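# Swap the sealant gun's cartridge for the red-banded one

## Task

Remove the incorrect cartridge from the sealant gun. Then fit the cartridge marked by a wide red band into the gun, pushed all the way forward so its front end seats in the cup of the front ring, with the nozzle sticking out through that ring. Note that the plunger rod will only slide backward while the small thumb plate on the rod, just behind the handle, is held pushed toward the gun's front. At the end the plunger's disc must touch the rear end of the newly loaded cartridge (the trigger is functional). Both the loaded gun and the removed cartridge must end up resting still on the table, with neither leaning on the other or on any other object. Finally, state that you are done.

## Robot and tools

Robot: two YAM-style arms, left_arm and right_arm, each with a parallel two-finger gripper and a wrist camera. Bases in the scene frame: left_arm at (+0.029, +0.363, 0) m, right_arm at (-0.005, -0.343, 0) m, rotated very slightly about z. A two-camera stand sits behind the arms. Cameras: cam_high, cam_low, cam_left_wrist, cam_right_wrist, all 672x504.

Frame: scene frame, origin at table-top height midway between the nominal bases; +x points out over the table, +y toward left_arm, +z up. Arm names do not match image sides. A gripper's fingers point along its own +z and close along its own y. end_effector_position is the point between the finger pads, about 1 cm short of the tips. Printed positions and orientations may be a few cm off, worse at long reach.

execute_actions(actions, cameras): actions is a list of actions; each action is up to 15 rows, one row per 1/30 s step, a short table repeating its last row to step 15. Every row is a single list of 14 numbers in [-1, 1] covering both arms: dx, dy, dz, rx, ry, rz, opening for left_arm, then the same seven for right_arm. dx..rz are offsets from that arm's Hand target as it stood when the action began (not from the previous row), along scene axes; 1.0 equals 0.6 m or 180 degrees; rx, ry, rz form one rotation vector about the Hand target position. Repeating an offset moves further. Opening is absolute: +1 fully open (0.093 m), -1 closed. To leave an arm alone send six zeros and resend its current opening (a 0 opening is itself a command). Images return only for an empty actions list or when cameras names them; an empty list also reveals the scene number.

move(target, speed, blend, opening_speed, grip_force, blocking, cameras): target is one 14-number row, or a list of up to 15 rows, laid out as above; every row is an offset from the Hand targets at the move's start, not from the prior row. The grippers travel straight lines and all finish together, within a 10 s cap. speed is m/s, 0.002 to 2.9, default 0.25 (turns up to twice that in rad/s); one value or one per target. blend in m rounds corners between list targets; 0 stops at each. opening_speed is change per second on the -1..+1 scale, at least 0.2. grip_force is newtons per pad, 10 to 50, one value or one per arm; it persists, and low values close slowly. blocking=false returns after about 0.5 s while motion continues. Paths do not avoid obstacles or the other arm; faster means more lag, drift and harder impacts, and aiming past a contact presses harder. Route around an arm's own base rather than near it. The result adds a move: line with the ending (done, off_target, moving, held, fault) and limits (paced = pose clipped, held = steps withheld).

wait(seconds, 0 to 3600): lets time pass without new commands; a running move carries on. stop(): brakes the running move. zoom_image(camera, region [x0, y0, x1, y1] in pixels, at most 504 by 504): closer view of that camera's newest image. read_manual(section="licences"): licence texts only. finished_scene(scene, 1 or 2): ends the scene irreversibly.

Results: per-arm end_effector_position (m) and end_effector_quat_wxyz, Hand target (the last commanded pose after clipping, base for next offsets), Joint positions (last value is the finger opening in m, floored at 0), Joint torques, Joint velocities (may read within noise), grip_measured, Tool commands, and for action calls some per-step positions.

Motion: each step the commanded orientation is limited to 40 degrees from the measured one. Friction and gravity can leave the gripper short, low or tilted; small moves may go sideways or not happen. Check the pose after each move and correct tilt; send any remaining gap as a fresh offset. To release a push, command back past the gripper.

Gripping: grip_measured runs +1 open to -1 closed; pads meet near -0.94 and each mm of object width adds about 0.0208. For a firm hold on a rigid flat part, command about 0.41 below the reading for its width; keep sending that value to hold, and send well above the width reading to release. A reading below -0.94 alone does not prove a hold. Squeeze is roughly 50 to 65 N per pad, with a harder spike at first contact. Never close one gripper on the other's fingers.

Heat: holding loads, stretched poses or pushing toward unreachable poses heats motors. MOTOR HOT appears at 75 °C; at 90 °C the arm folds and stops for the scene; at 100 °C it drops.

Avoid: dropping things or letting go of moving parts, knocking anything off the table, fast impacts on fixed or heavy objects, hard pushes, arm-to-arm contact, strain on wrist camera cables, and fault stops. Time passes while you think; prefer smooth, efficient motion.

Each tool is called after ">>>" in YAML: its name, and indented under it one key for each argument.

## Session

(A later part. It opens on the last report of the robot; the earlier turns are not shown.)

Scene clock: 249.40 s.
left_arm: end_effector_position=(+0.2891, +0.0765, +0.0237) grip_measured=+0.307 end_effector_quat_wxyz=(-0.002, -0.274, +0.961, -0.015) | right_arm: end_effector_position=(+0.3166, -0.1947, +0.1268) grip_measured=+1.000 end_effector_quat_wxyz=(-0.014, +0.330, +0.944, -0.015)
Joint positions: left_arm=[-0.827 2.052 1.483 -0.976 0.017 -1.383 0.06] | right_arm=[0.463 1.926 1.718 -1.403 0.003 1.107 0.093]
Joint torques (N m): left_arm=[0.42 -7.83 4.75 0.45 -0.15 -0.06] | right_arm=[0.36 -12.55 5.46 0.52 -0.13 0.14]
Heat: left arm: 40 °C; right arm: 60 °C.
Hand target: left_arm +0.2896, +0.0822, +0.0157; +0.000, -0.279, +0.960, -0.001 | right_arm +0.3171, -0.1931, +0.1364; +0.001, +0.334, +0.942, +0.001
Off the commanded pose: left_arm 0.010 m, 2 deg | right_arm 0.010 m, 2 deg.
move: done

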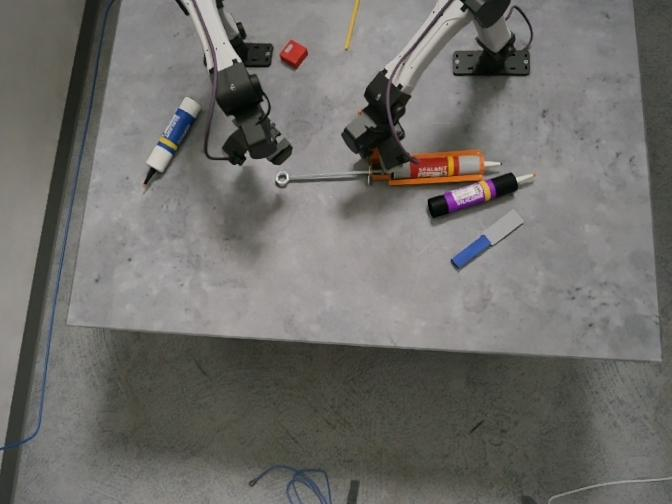

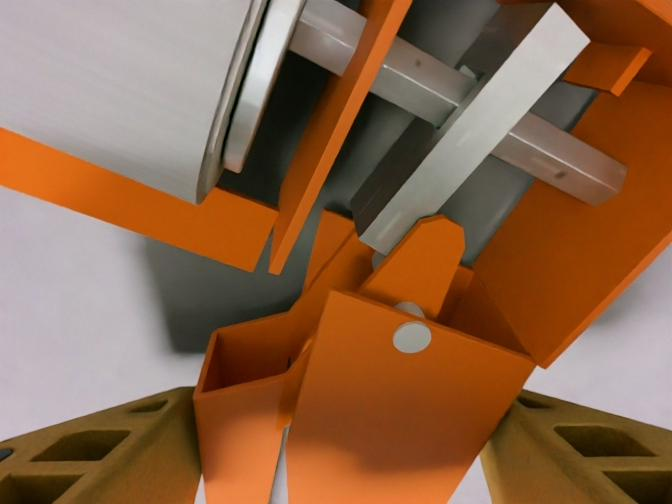

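>>> move:
  target:
    - [0,0,0,0,0,0,0.0,0,0,0,0,0,0,1.0]
  speed: 0.1
  opening_speed: 0.5
  cameras: ["cam_high","cam_left_wrist"]

>>> zoom_image:
  camera: "cam_high"
  region: [320, 90, 510, 210]

Scene clock: 250.77 s.
left_arm: end_effector_position=(+0.2890, +0.0763, +0.0237) grip_measured=+0.174 end_effector_quat_wxyz=(-0.002, -0.275, +0.961, -0.015) | right_arm: end_effector_position=(+0.3166, -0.1947, +0.1268) grip_measured=+1.000 end_effector_quat_wxyz=(-0.014, +0.330, +0.944, -0.015)
Joint positions: left_arm=[-0.827 2.052 1.483 -0.976 0.018 -1.384 0.054] | right_arm=[0.463 1.926 1.718 -1.403 0.003 1.107 0.093]
Joint torques (N m): left_arm=[0.42 -8.06 4.67 0.42 -0.13 -0.05] | right_arm=[0.4 -12.56 5.45 0.53 -0.12 0.15]
Heat: left arm: 40 °C; right arm: 60 °C.
Hand target: left_arm +0.2896, +0.0822, +0.0157; +0.000, -0.279, +0.960, -0.001 | right_arm +0.3171, -0.1931, +0.1364; +0.001, +0.334, +0.942, +0.001
Off the commanded pose: left_arm 0.010 m, 2 deg | right_arm 0.010 m, 2 deg.
move: done

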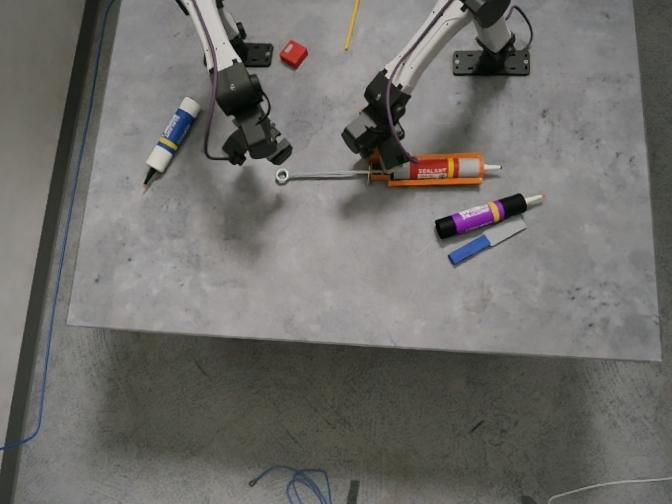

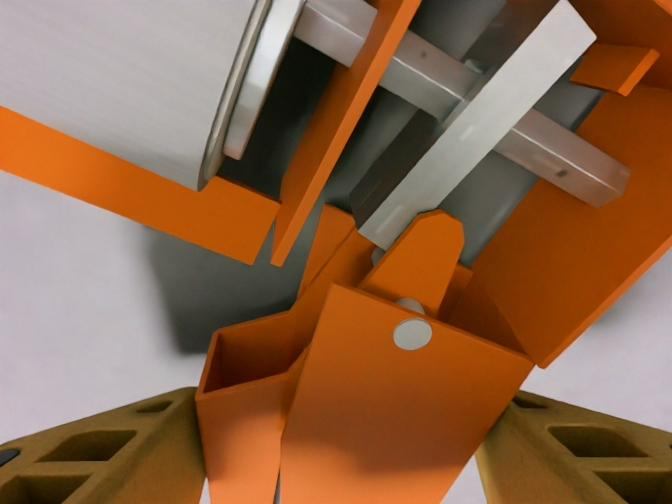

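Scaled by 2.653.

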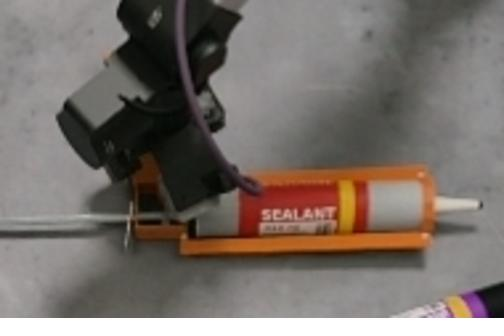

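>>> move:
  target:
    - [0,0,0,0,0,0,0.85,0,0,0,0,0,0,1.0]
    - [0,0,0,0,0,0,0.0,0,0,0,0,0,0,1.0]
  speed: 0.1
  opening_speed: 0.6
  cameras: ["cam_high","cam_left_wrist"]

>>> zoom_image:
  camera: "cam_left_wrist"
  region: [100, 0, 400, 250]

Scene clock: 254.40 s.
left_arm: end_effector_position=(+0.2916, +0.0801, +0.0236) grip_measured=+0.486 end_effector_quat_wxyz=(+0.006, -0.277, +0.961, -0.009) | right_arm: end_effector_position=(+0.3166, -0.1947, +0.1268) grip_measured=+1.000 end_effector_quat_wxyz=(-0.014, +0.330, +0.944, -0.015)
Joint positions: left_arm=[-0.824 2.052 1.483 -0.98 -0.002 -1.384 0.069] | right_arm=[0.463 1.926 1.718 -1.403 0.003 1.107 0.093]
Joint torques (N m): left_arm=[0.17 -7.91 4.7 0.47 0.04 -0.05] | right_arm=[0.38 -12.56 5.45 0.53 -0.12 0.15]
Heat: left arm: 40 °C; right arm: 60 °C.
Hand target: left_arm +0.2896, +0.0823, +0.0157; +0.000, -0.280, +0.960, -0.001 | right_arm +0.3171, -0.1931, +0.1364; +0.001, +0.334, +0.942, +0.001
Off the commanded pose: left_arm 0.008 m, 1 deg | right_arm 0.010 m, 2 deg.
move: done

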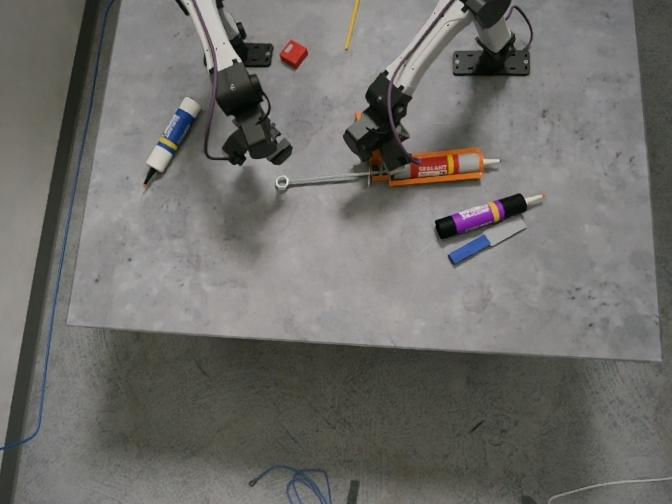

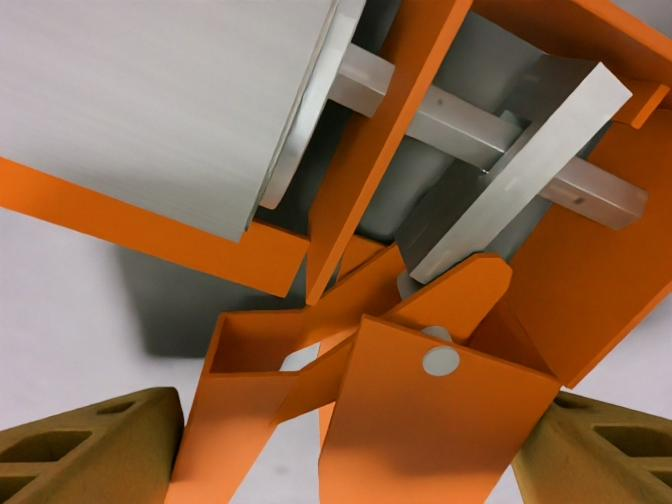

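Scaled by 1.680.

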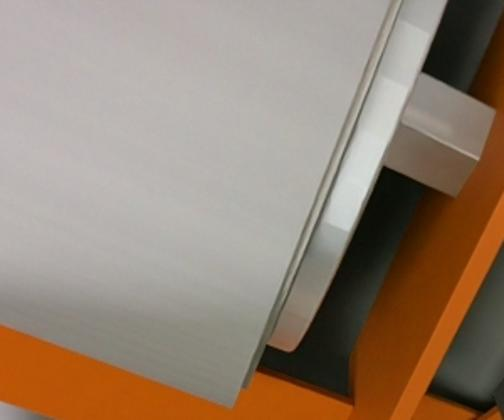

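>>> move:
  target:
    - [0,0,0,0,0,0,1.0,0,0,0,0,0,0,1.0]
    - [0,0,0.19,0,0,0,1.0,0,0,0,0,0,0,1.0]
  speed: 0.15
  opening_speed: 0.6
  cameras: ["cam_high","cam_left_wrist","cam_low"]

>>> zoom_image:
  camera: "cam_left_wrist"
  region: [100, 0, 400, 200]

>>> zoom_image:
  camera: "cam_high"
  region: [340, 120, 570, 280]

>>> zoom_image:
  camera: "cam_low"
  region: [420, 230, 672, 350]

Scene clock: 258.47 s.
left_arm: end_effector_position=(+0.2877, +0.0843, +0.1191) grip_measured=+1.000 end_effector_quat_wxyz=(-0.004, -0.276, +0.961, +0.011) | right_arm: end_effector_position=(+0.3166, -0.1947, +0.1268) grip_measured=+1.000 end_effector_quat_wxyz=(-0.014, +0.330, +0.944, -0.015)
Joint positions: left_arm=[-0.824 2.018 1.817 -1.393 -0.002 -1.384 0.093] | right_arm=[0.463 1.926 1.718 -1.403 0.003 1.107 0.093]
Joint torques (N m): left_arm=[0.17 -10.26 7.28 0.23 0 -0.07] | right_arm=[0.38 -12.56 5.44 0.53 -0.12 0.15]
Heat: left arm: 41 °C; right arm: 60 °C.
Hand target: left_arm +0.2896, +0.0822, +0.1297; +0.000, -0.279, +0.960, -0.001 | right_arm +0.3171, -0.1931, +0.1364; +0.001, +0.334, +0.942, +0.001
Off the commanded pose: left_arm 0.011 m, 2 deg | right_arm 0.010 m, 2 deg.
move: off_target (left_arm)
Images, in order (width x height): cam_high 672x504, cam_low 672x504, cam_left_wrist 672x504.

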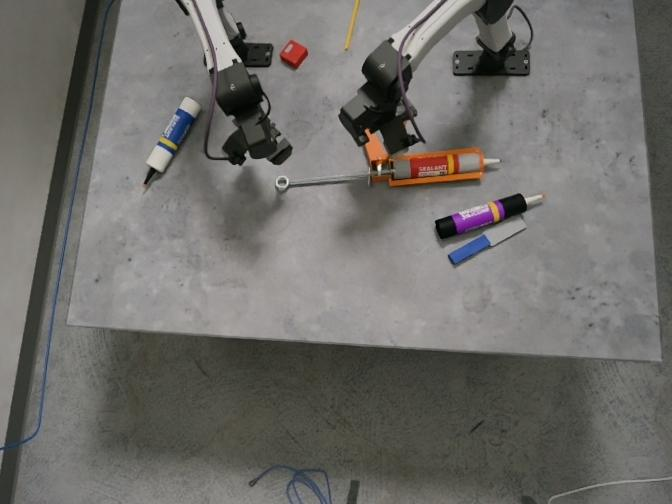

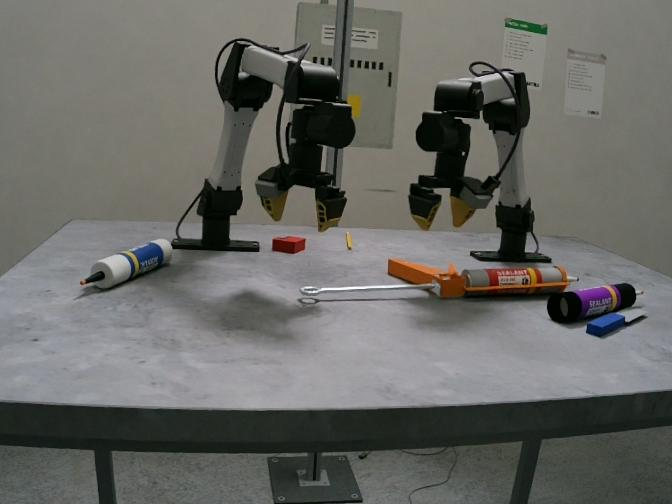

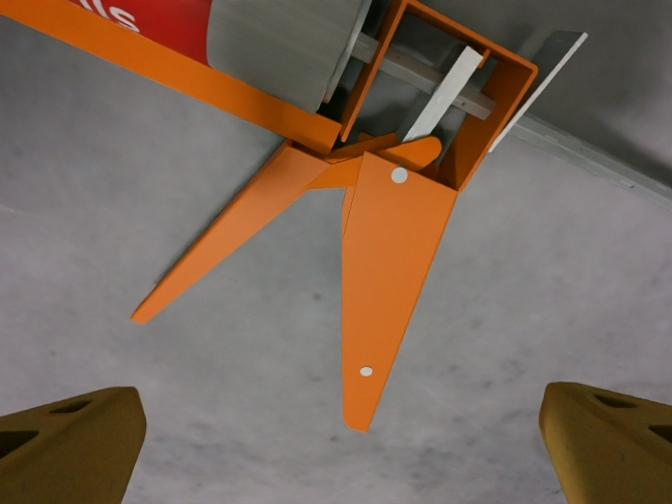

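Scaled by 1.680.

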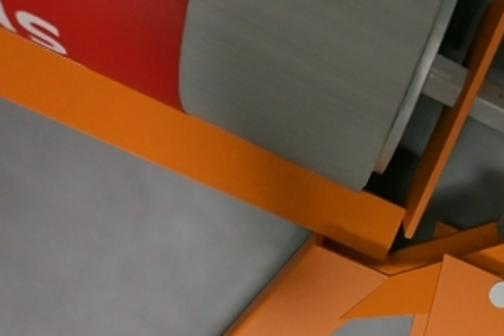

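Scaled by 2.191.

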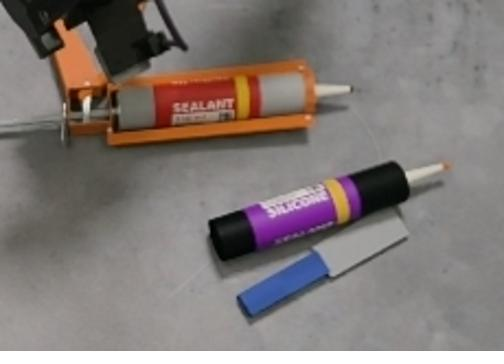

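Scaled by 2.000.

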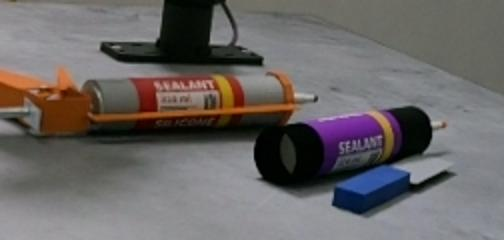

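>>> move:
  target:
    - [0.034,0.413,0.0,0,0,-0.641,0.4,0,0,0,0,0,0,1.0]
  speed: 0.25
  cameras: ["cam_high","cam_left_wrist"]

>>> zoom_image:
  camera: "cam_high"
  region: [340, 140, 500, 240]

Scene clock: 264.50 s.
left_arm: end_effector_position=(+0.3100, +0.3286, +0.1266) grip_measured=+0.402 end_effector_quat_wxyz=(-0.011, +0.658, +0.753, -0.006) | right_arm: end_effector_position=(+0.3166, -0.1947, +0.1268) grip_measured=+1.000 end_effector_quat_wxyz=(-0.014, +0.330, +0.944, -0.015)
Joint positions: left_arm=[-0.124 1.635 1.363 -1.324 -0.003 1.313 0.064] | right_arm=[0.463 1.926 1.718 -1.403 0.003 1.107 0.093]
Joint torques (N m): left_arm=[0.47 -7.68 4.72 0.42 0.1 0.18] | right_arm=[0.39 -12.56 5.45 0.53 -0.13 0.15]
Heat: left arm: 42 °C; right arm: 61 °C.
Hand target: left_arm +0.3100, +0.3301, +0.1296; -0.001, +0.662, +0.749, +0.000 | right_arm +0.3171, -0.1931, +0.1364; +0.001, +0.334, +0.942, +0.001
Off the commanded pose: left_arm 0.003 m, 1 deg | right_arm 0.010 m, 2 deg.
move: done

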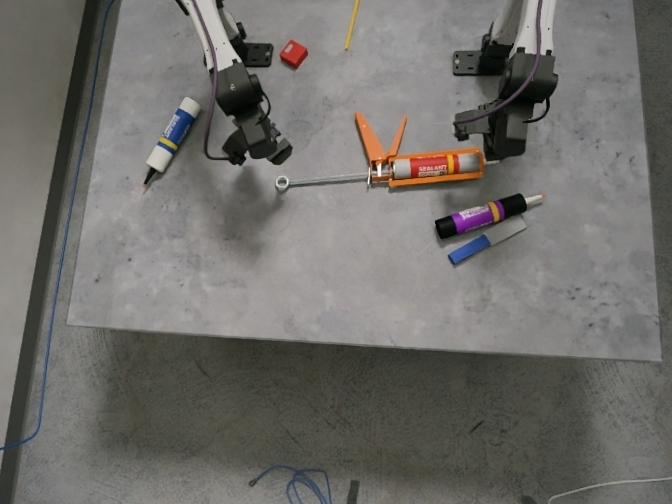

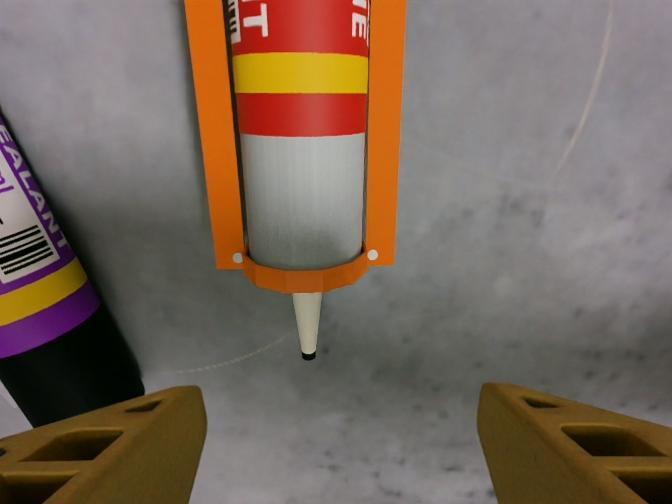

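Scaled by 3.150.

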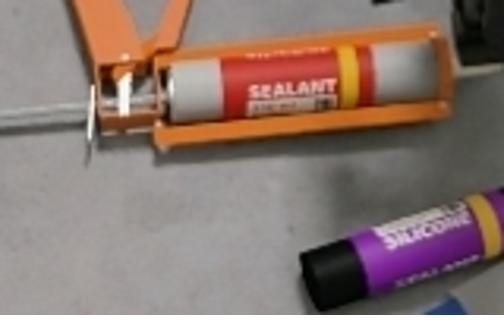

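>>> move:
  target:
    - [0.205,0.01,0.0,0,0,0.055,0.5,0,0,0,0,0,0,1.0]
  speed: 0.2
  cameras: ["cam_left_wrist"]

Scene clock: 266.37 s.
left_arm: end_effector_position=(+0.4298, +0.3346, +0.1311) grip_measured=+0.498 end_effector_quat_wxyz=(+0.001, +0.602, +0.798, +0.002) | right_arm: end_effector_position=(+0.3166, -0.1947, +0.1268) grip_measured=+1.000 end_effector_quat_wxyz=(-0.014, +0.330, +0.944, -0.015)
Joint positions: left_arm=[-0.073 2.089 1.97 -1.449 -0.003 1.22 0.069] | right_arm=[0.463 1.926 1.718 -1.403 0.003 1.107 0.093]
Joint torques (N m): left_arm=[0.46 -8.03 7.32 0.26 0.11 -0.15] | right_arm=[0.36 -12.57 5.45 0.53 -0.13 0.15]
Heat: left arm: 42 °C; right arm: 61 °C.
Hand target: left_arm +0.4330, +0.3361, +0.1297; -0.001, +0.595, +0.804, -0.001 | right_arm +0.3171, -0.1931, +0.1364; +0.001, +0.334, +0.942, +0.001
Off the commanded pose: left_arm 0.004 m, 1 deg | right_arm 0.010 m, 2 deg.
move: done

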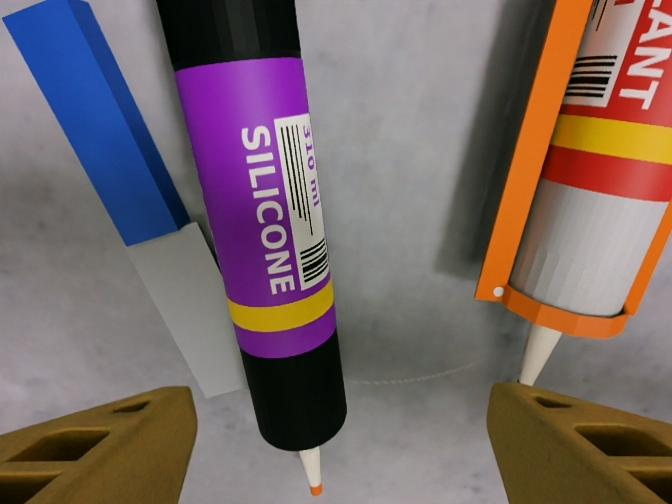

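>>> move:
  target:
    - [0.030,0.069,-0.085,0,0,0.029,0.35,0,0,0,0,0,0,1.0]
  speed: 0.15
  cameras: ["cam_left_wrist"]

Scene clock: 268.20 s.
left_arm: end_effector_position=(+0.4494, +0.3778, +0.0860) grip_measured=+0.352 end_effector_quat_wxyz=(+0.002, +0.559, +0.829, +0.003) | right_arm: end_effector_position=(+0.3166, -0.1947, +0.1268) grip_measured=+1.000 end_effector_quat_wxyz=(-0.014, +0.330, +0.944, -0.015)
Joint positions: left_arm=[0.033 2.162 1.904 -1.308 -0.003 1.219 0.062] | right_arm=[0.463 1.926 1.718 -1.403 0.003 1.107 0.093]
Joint torques (N m): left_arm=[0.08 -8.91 5.23 0.48 0.11 -0.03] | right_arm=[0.38 -12.56 5.46 0.53 -0.13 0.14]
Heat: left arm: 42 °C; right arm: 61 °C.
Hand target: left_arm +0.4511, +0.3775, +0.0788; -0.001, +0.558, +0.830, +0.000 | right_arm +0.3171, -0.1931, +0.1364; +0.001, +0.334, +0.942, +0.001
Off the commanded pose: left_arm 0.008 m, 1 deg | right_arm 0.010 m, 2 deg.
move: done

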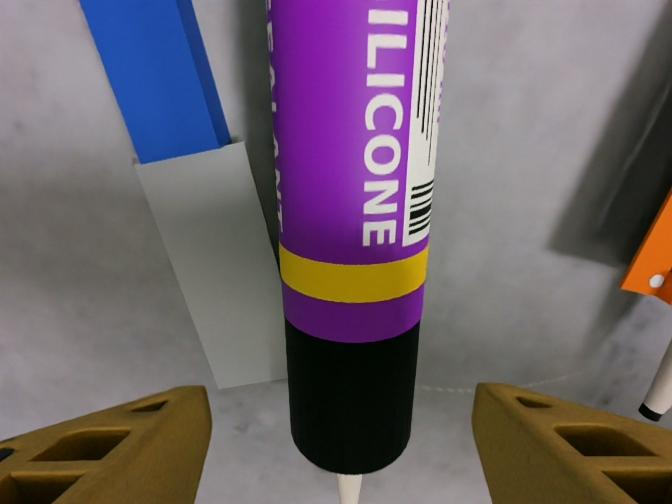

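>>> move:
  target:
    - [-0.0068,-0.0027,-0.08,0,0,0,0.35,0,0,0,0,0,0,1.0]
    - [-0.0068,-0.0027,-0.08,0,0,0,-0.6,0,0,0,0,0,0,1.0]
  speed: 0.1
  opening_speed: 0.7
  cameras: ["cam_left_wrist","cam_low","cam_high"]

Scene clock: 272.30 s.
left_arm: end_effector_position=(+0.4479, +0.3778, +0.0395) grip_measured=-0.323 end_effector_quat_wxyz=(+0.004, +0.559, +0.829, +0.005) | right_arm: end_effector_position=(+0.3166, -0.1947, +0.1268) grip_measured=+1.000 end_effector_quat_wxyz=(-0.014, +0.330, +0.944, -0.015)
Joint positions: left_arm=[0.033 2.17 1.731 -1.12 -0.003 1.219 0.03] | right_arm=[0.463 1.926 1.718 -1.403 0.003 1.107 0.093]
Joint torques (N m): left_arm=[-0.25 -8.8 4.86 0.48 0.1 -0.08] | right_arm=[0.39 -12.55 5.44 0.53 -0.13 0.14]
Heat: left arm: 42 °C; right arm: 61 °C.
Hand target: left_arm +0.4469, +0.3758, +0.0308; -0.001, +0.558, +0.830, +0.000 | right_arm +0.3171, -0.1931, +0.1364; +0.001, +0.334, +0.942, +0.001
Off the commanded pose: left_arm 0.009 m, 1 deg | right_arm 0.010 m, 2 deg.
move: done
Images, in order (width x height): cam_high 672x504, cam_low 672x504, cam_left_wrist 672x504.

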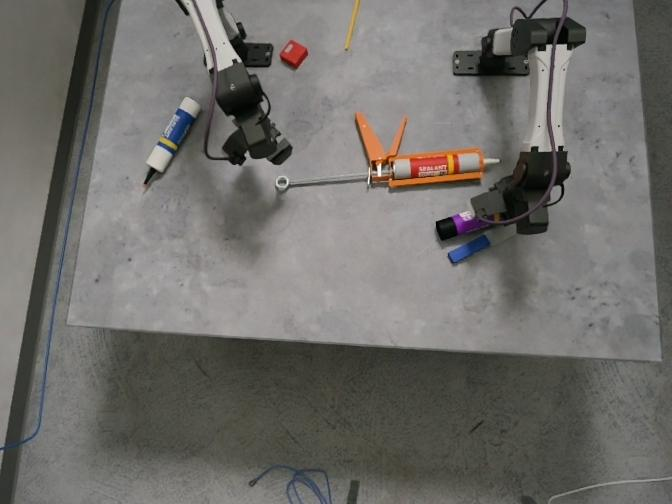

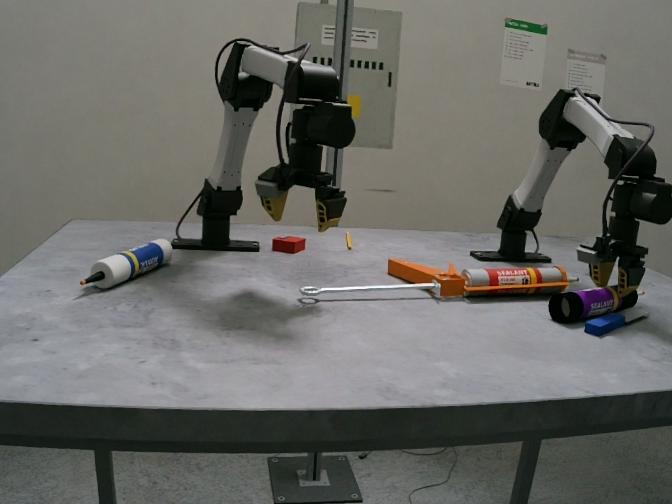

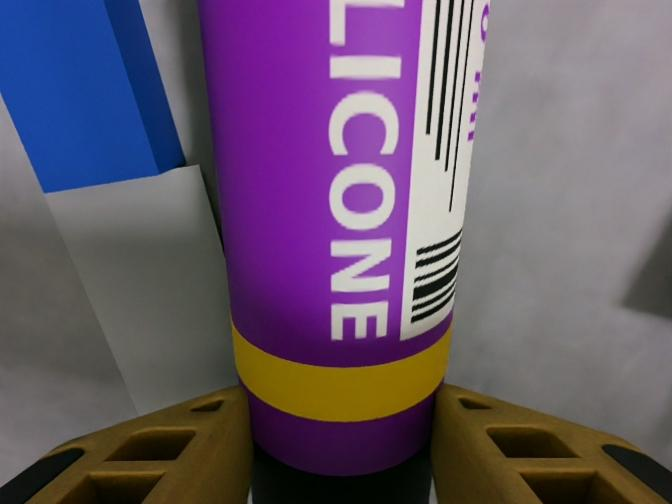

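>>> move:
  target:
    - [0,0,0.1,0,0,0,-0.6,0,0,0,0,0,0,1.0]
    - [-0.163,0.247,0.1,0,0,0,-0.6,0,0,0,0,0,0,1.0]
    - [-0.163,0.247,0.025,0,0,0,-0.6,0,0,0,0,0,0,1.0]
  speed: [0.1,0.2,0.08]
  blend: 0.01
  cameras: ["cam_left_wrist","cam_low","cam_high"]

>>> zoom_image:
  camera: "cam_low"
  region: [500, 220, 672, 340]

Scene clock: 275.70 s.
left_arm: end_effector_position=(+0.3452, +0.5257, +0.0439) grip_measured=-0.302 end_effector_quat_wxyz=(-0.012, +0.551, +0.834, -0.005) | right_arm: end_effector_position=(+0.3166, -0.1947, +0.1268) grip_measured=+1.000 end_effector_quat_wxyz=(-0.014, +0.330, +0.944, -0.015)
Joint positions: left_arm=[0.467 1.954 1.424 -1.061 -0.016 1.634 0.031] | right_arm=[0.463 1.926 1.718 -1.403 0.003 1.107 0.093]
Joint torques (N m): left_arm=[-0.13 -9.2 5 0.41 0.2 0.15] | right_arm=[0.39 -12.56 5.41 0.52 -0.13 0.14]
Heat: left arm: 43 °C; right arm: 61 °C.
Hand target: left_arm +0.3491, +0.5240, +0.0458; -0.001, +0.558, +0.830, -0.001 | right_arm +0.3171, -0.1931, +0.1364; +0.001, +0.334, +0.942, +0.001
Off the commanded pose: left_arm 0.005 m, 2 deg | right_arm 0.010 m, 2 deg.
move: done
Images, in order (width x height): cam_high 672x504, cam_low 672x504, cam_left_wrist 672x504.

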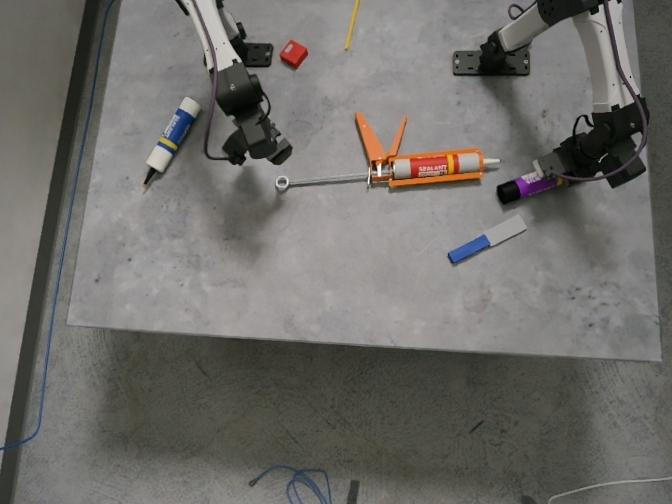

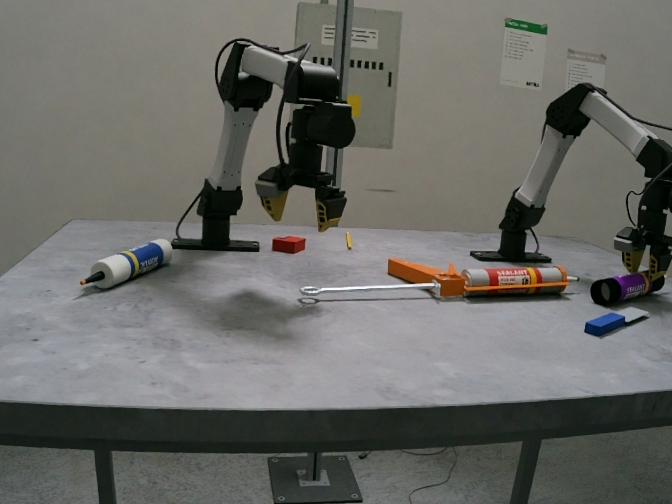

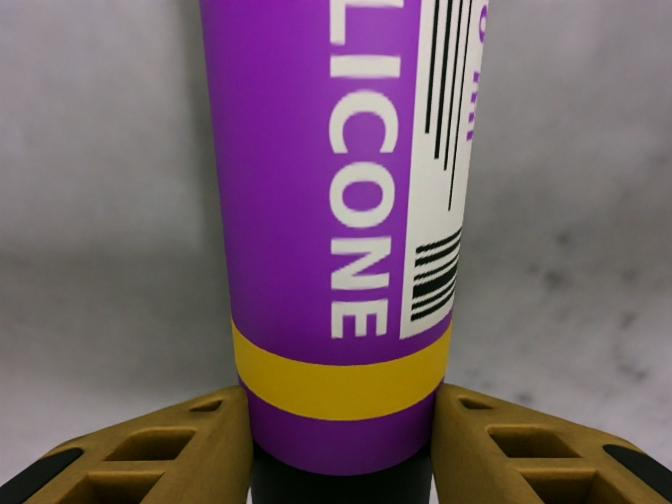

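Scaled by 2.930.

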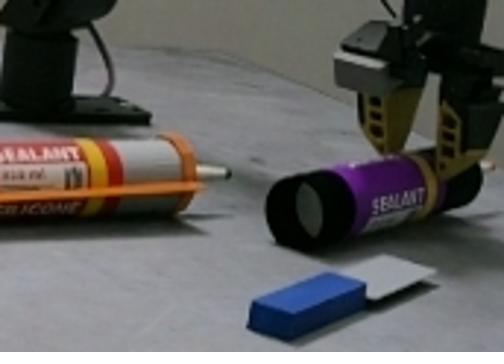

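>>> move:
  target:
    - [0,0,-0.025,0,0,0,-0.6,0,0,0,0,0,0,1.0]
    - [0,0,-0.025,0,0,0,0.35,0,0,0,0,0,0,1.0]
    - [0,0,0.13,0,0,0,0.35,0,0,0,0,0,0,1.0]
  speed: [0.04,0.05,0.15]
  opening_speed: 0.5
  cameras: ["cam_left_wrist","cam_low","cam_high"]

>>> zoom_image:
  camera: "cam_low"
  region: [420, 220, 672, 340]

>>> zoom_image:
  camera: "cam_high"
  region: [340, 90, 600, 270]

Scene clock: 280.33 s.
left_arm: end_effector_position=(+0.3448, +0.5245, +0.1133) grip_measured=+0.348 end_effector_quat_wxyz=(-0.012, +0.551, +0.834, -0.010) | right_arm: end_effector_position=(+0.3166, -0.1947, +0.1268) grip_measured=+1.000 end_effector_quat_wxyz=(-0.014, +0.330, +0.944, -0.015)
Joint positions: left_arm=[0.467 1.917 1.652 -1.335 -0.011 1.635 0.062] | right_arm=[0.463 1.926 1.718 -1.403 0.003 1.107 0.093]
Joint torques (N m): left_arm=[-0.12 -9.43 7.34 0.16 0.16 0.14] | right_arm=[0.36 -12.55 5.45 0.52 -0.12 0.14]
Heat: left arm: 43 °C; right arm: 61 °C.
Hand target: left_arm +0.3492, +0.5240, +0.1238; -0.001, +0.558, +0.830, +0.000 | right_arm +0.3171, -0.1931, +0.1364; +0.001, +0.334, +0.942, +0.001
Off the commanded pose: left_arm 0.011 m, 2 deg | right_arm 0.010 m, 2 deg.
move: off_target (left_arm)
Images, in order (width x height): cam_high 672x504, cam_low 672x504, cam_left_wrist 672x504.

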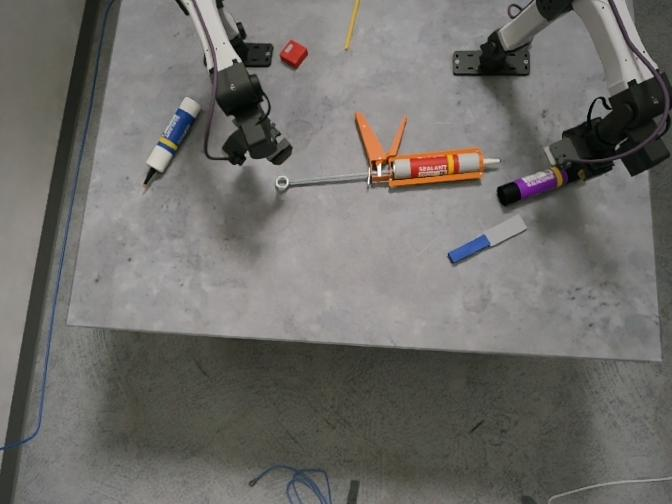

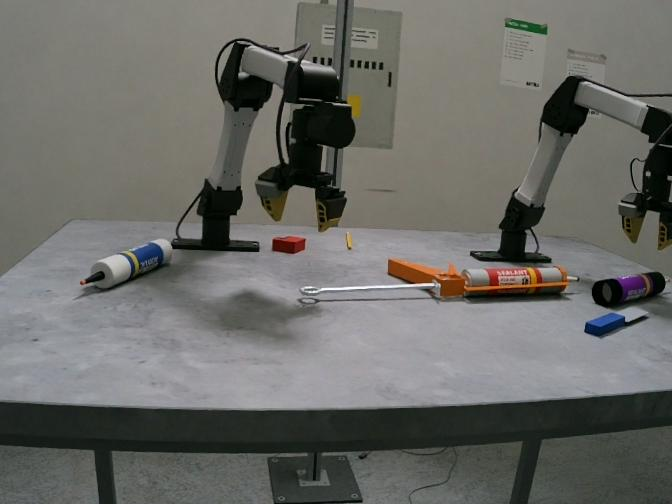

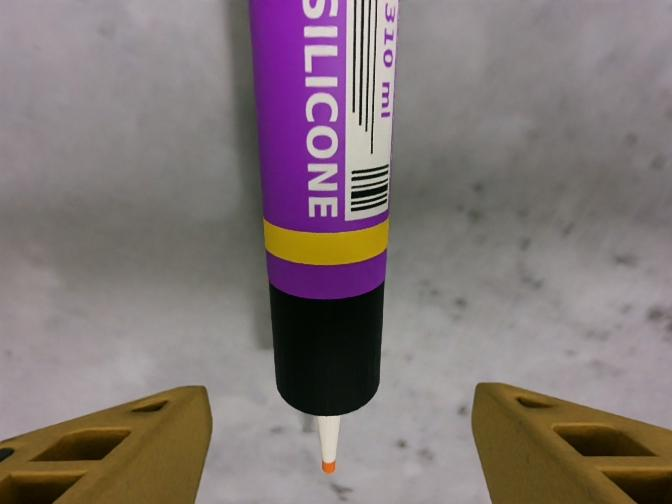

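Scaled by 2.000.

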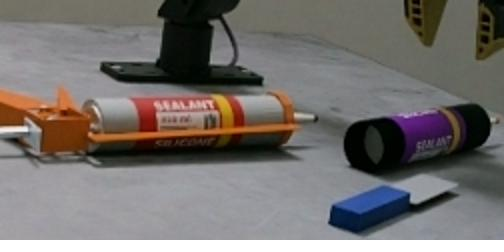

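Scaled by 1.938.

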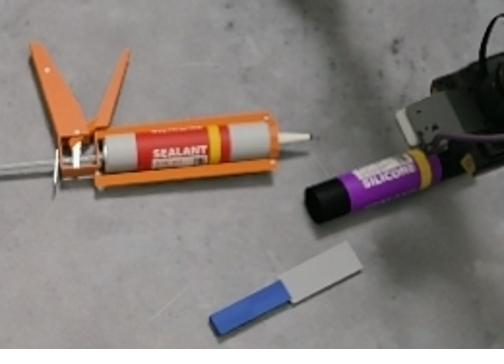

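>>> wait:
  seconds: 1
  cameras: ["cam_left_wrist"]

>>> finished_scene:
  scene: 1

Scene clock: 281.50 s.
left_arm: end_effector_position=(+0.3447, +0.5245, +0.1133) grip_measured=+0.348 end_effector_quat_wxyz=(-0.012, +0.551, +0.834, -0.010) | right_arm: end_effector_position=(+0.3166, -0.1947, +0.1268) grip_measured=+1.000 end_effector_quat_wxyz=(-0.014, +0.330, +0.944, -0.015)
Joint positions: left_arm=[0.467 1.917 1.652 -1.336 -0.011 1.635 0.062] | right_arm=[0.463 1.926 1.718 -1.403 0.003 1.107 0.093]
Joint torques (N m): left_arm=[-0.13 -9.42 7.34 0.2 0.17 0.14] | right_arm=[0.36 -12.55 5.41 0.53 -0.13 0.15]
Heat: left arm: 43 °C; right arm: 61 °C.
Hand target: left_arm +0.3492, +0.5240, +0.1238; -0.001, +0.558, +0.830, +0.000 | right_arm +0.3171, -0.1931, +0.1364; +0.001, +0.334, +0.942, +0.001
Tool commands: left_gripper/opening=+0.35 right_gripper/opening=+1.0
Off the commanded pose: left_arm 0.011 m, 2 deg | right_arm 0.010 m, 2 deg.
wait: 1.00 s; at rest from the start

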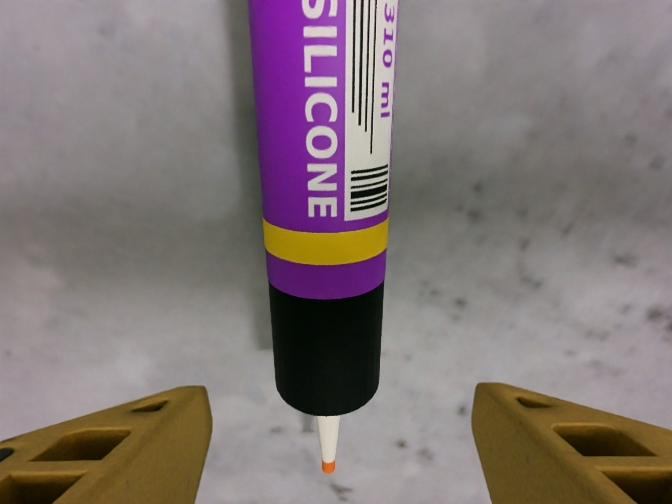

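The scene is finished: the task was done.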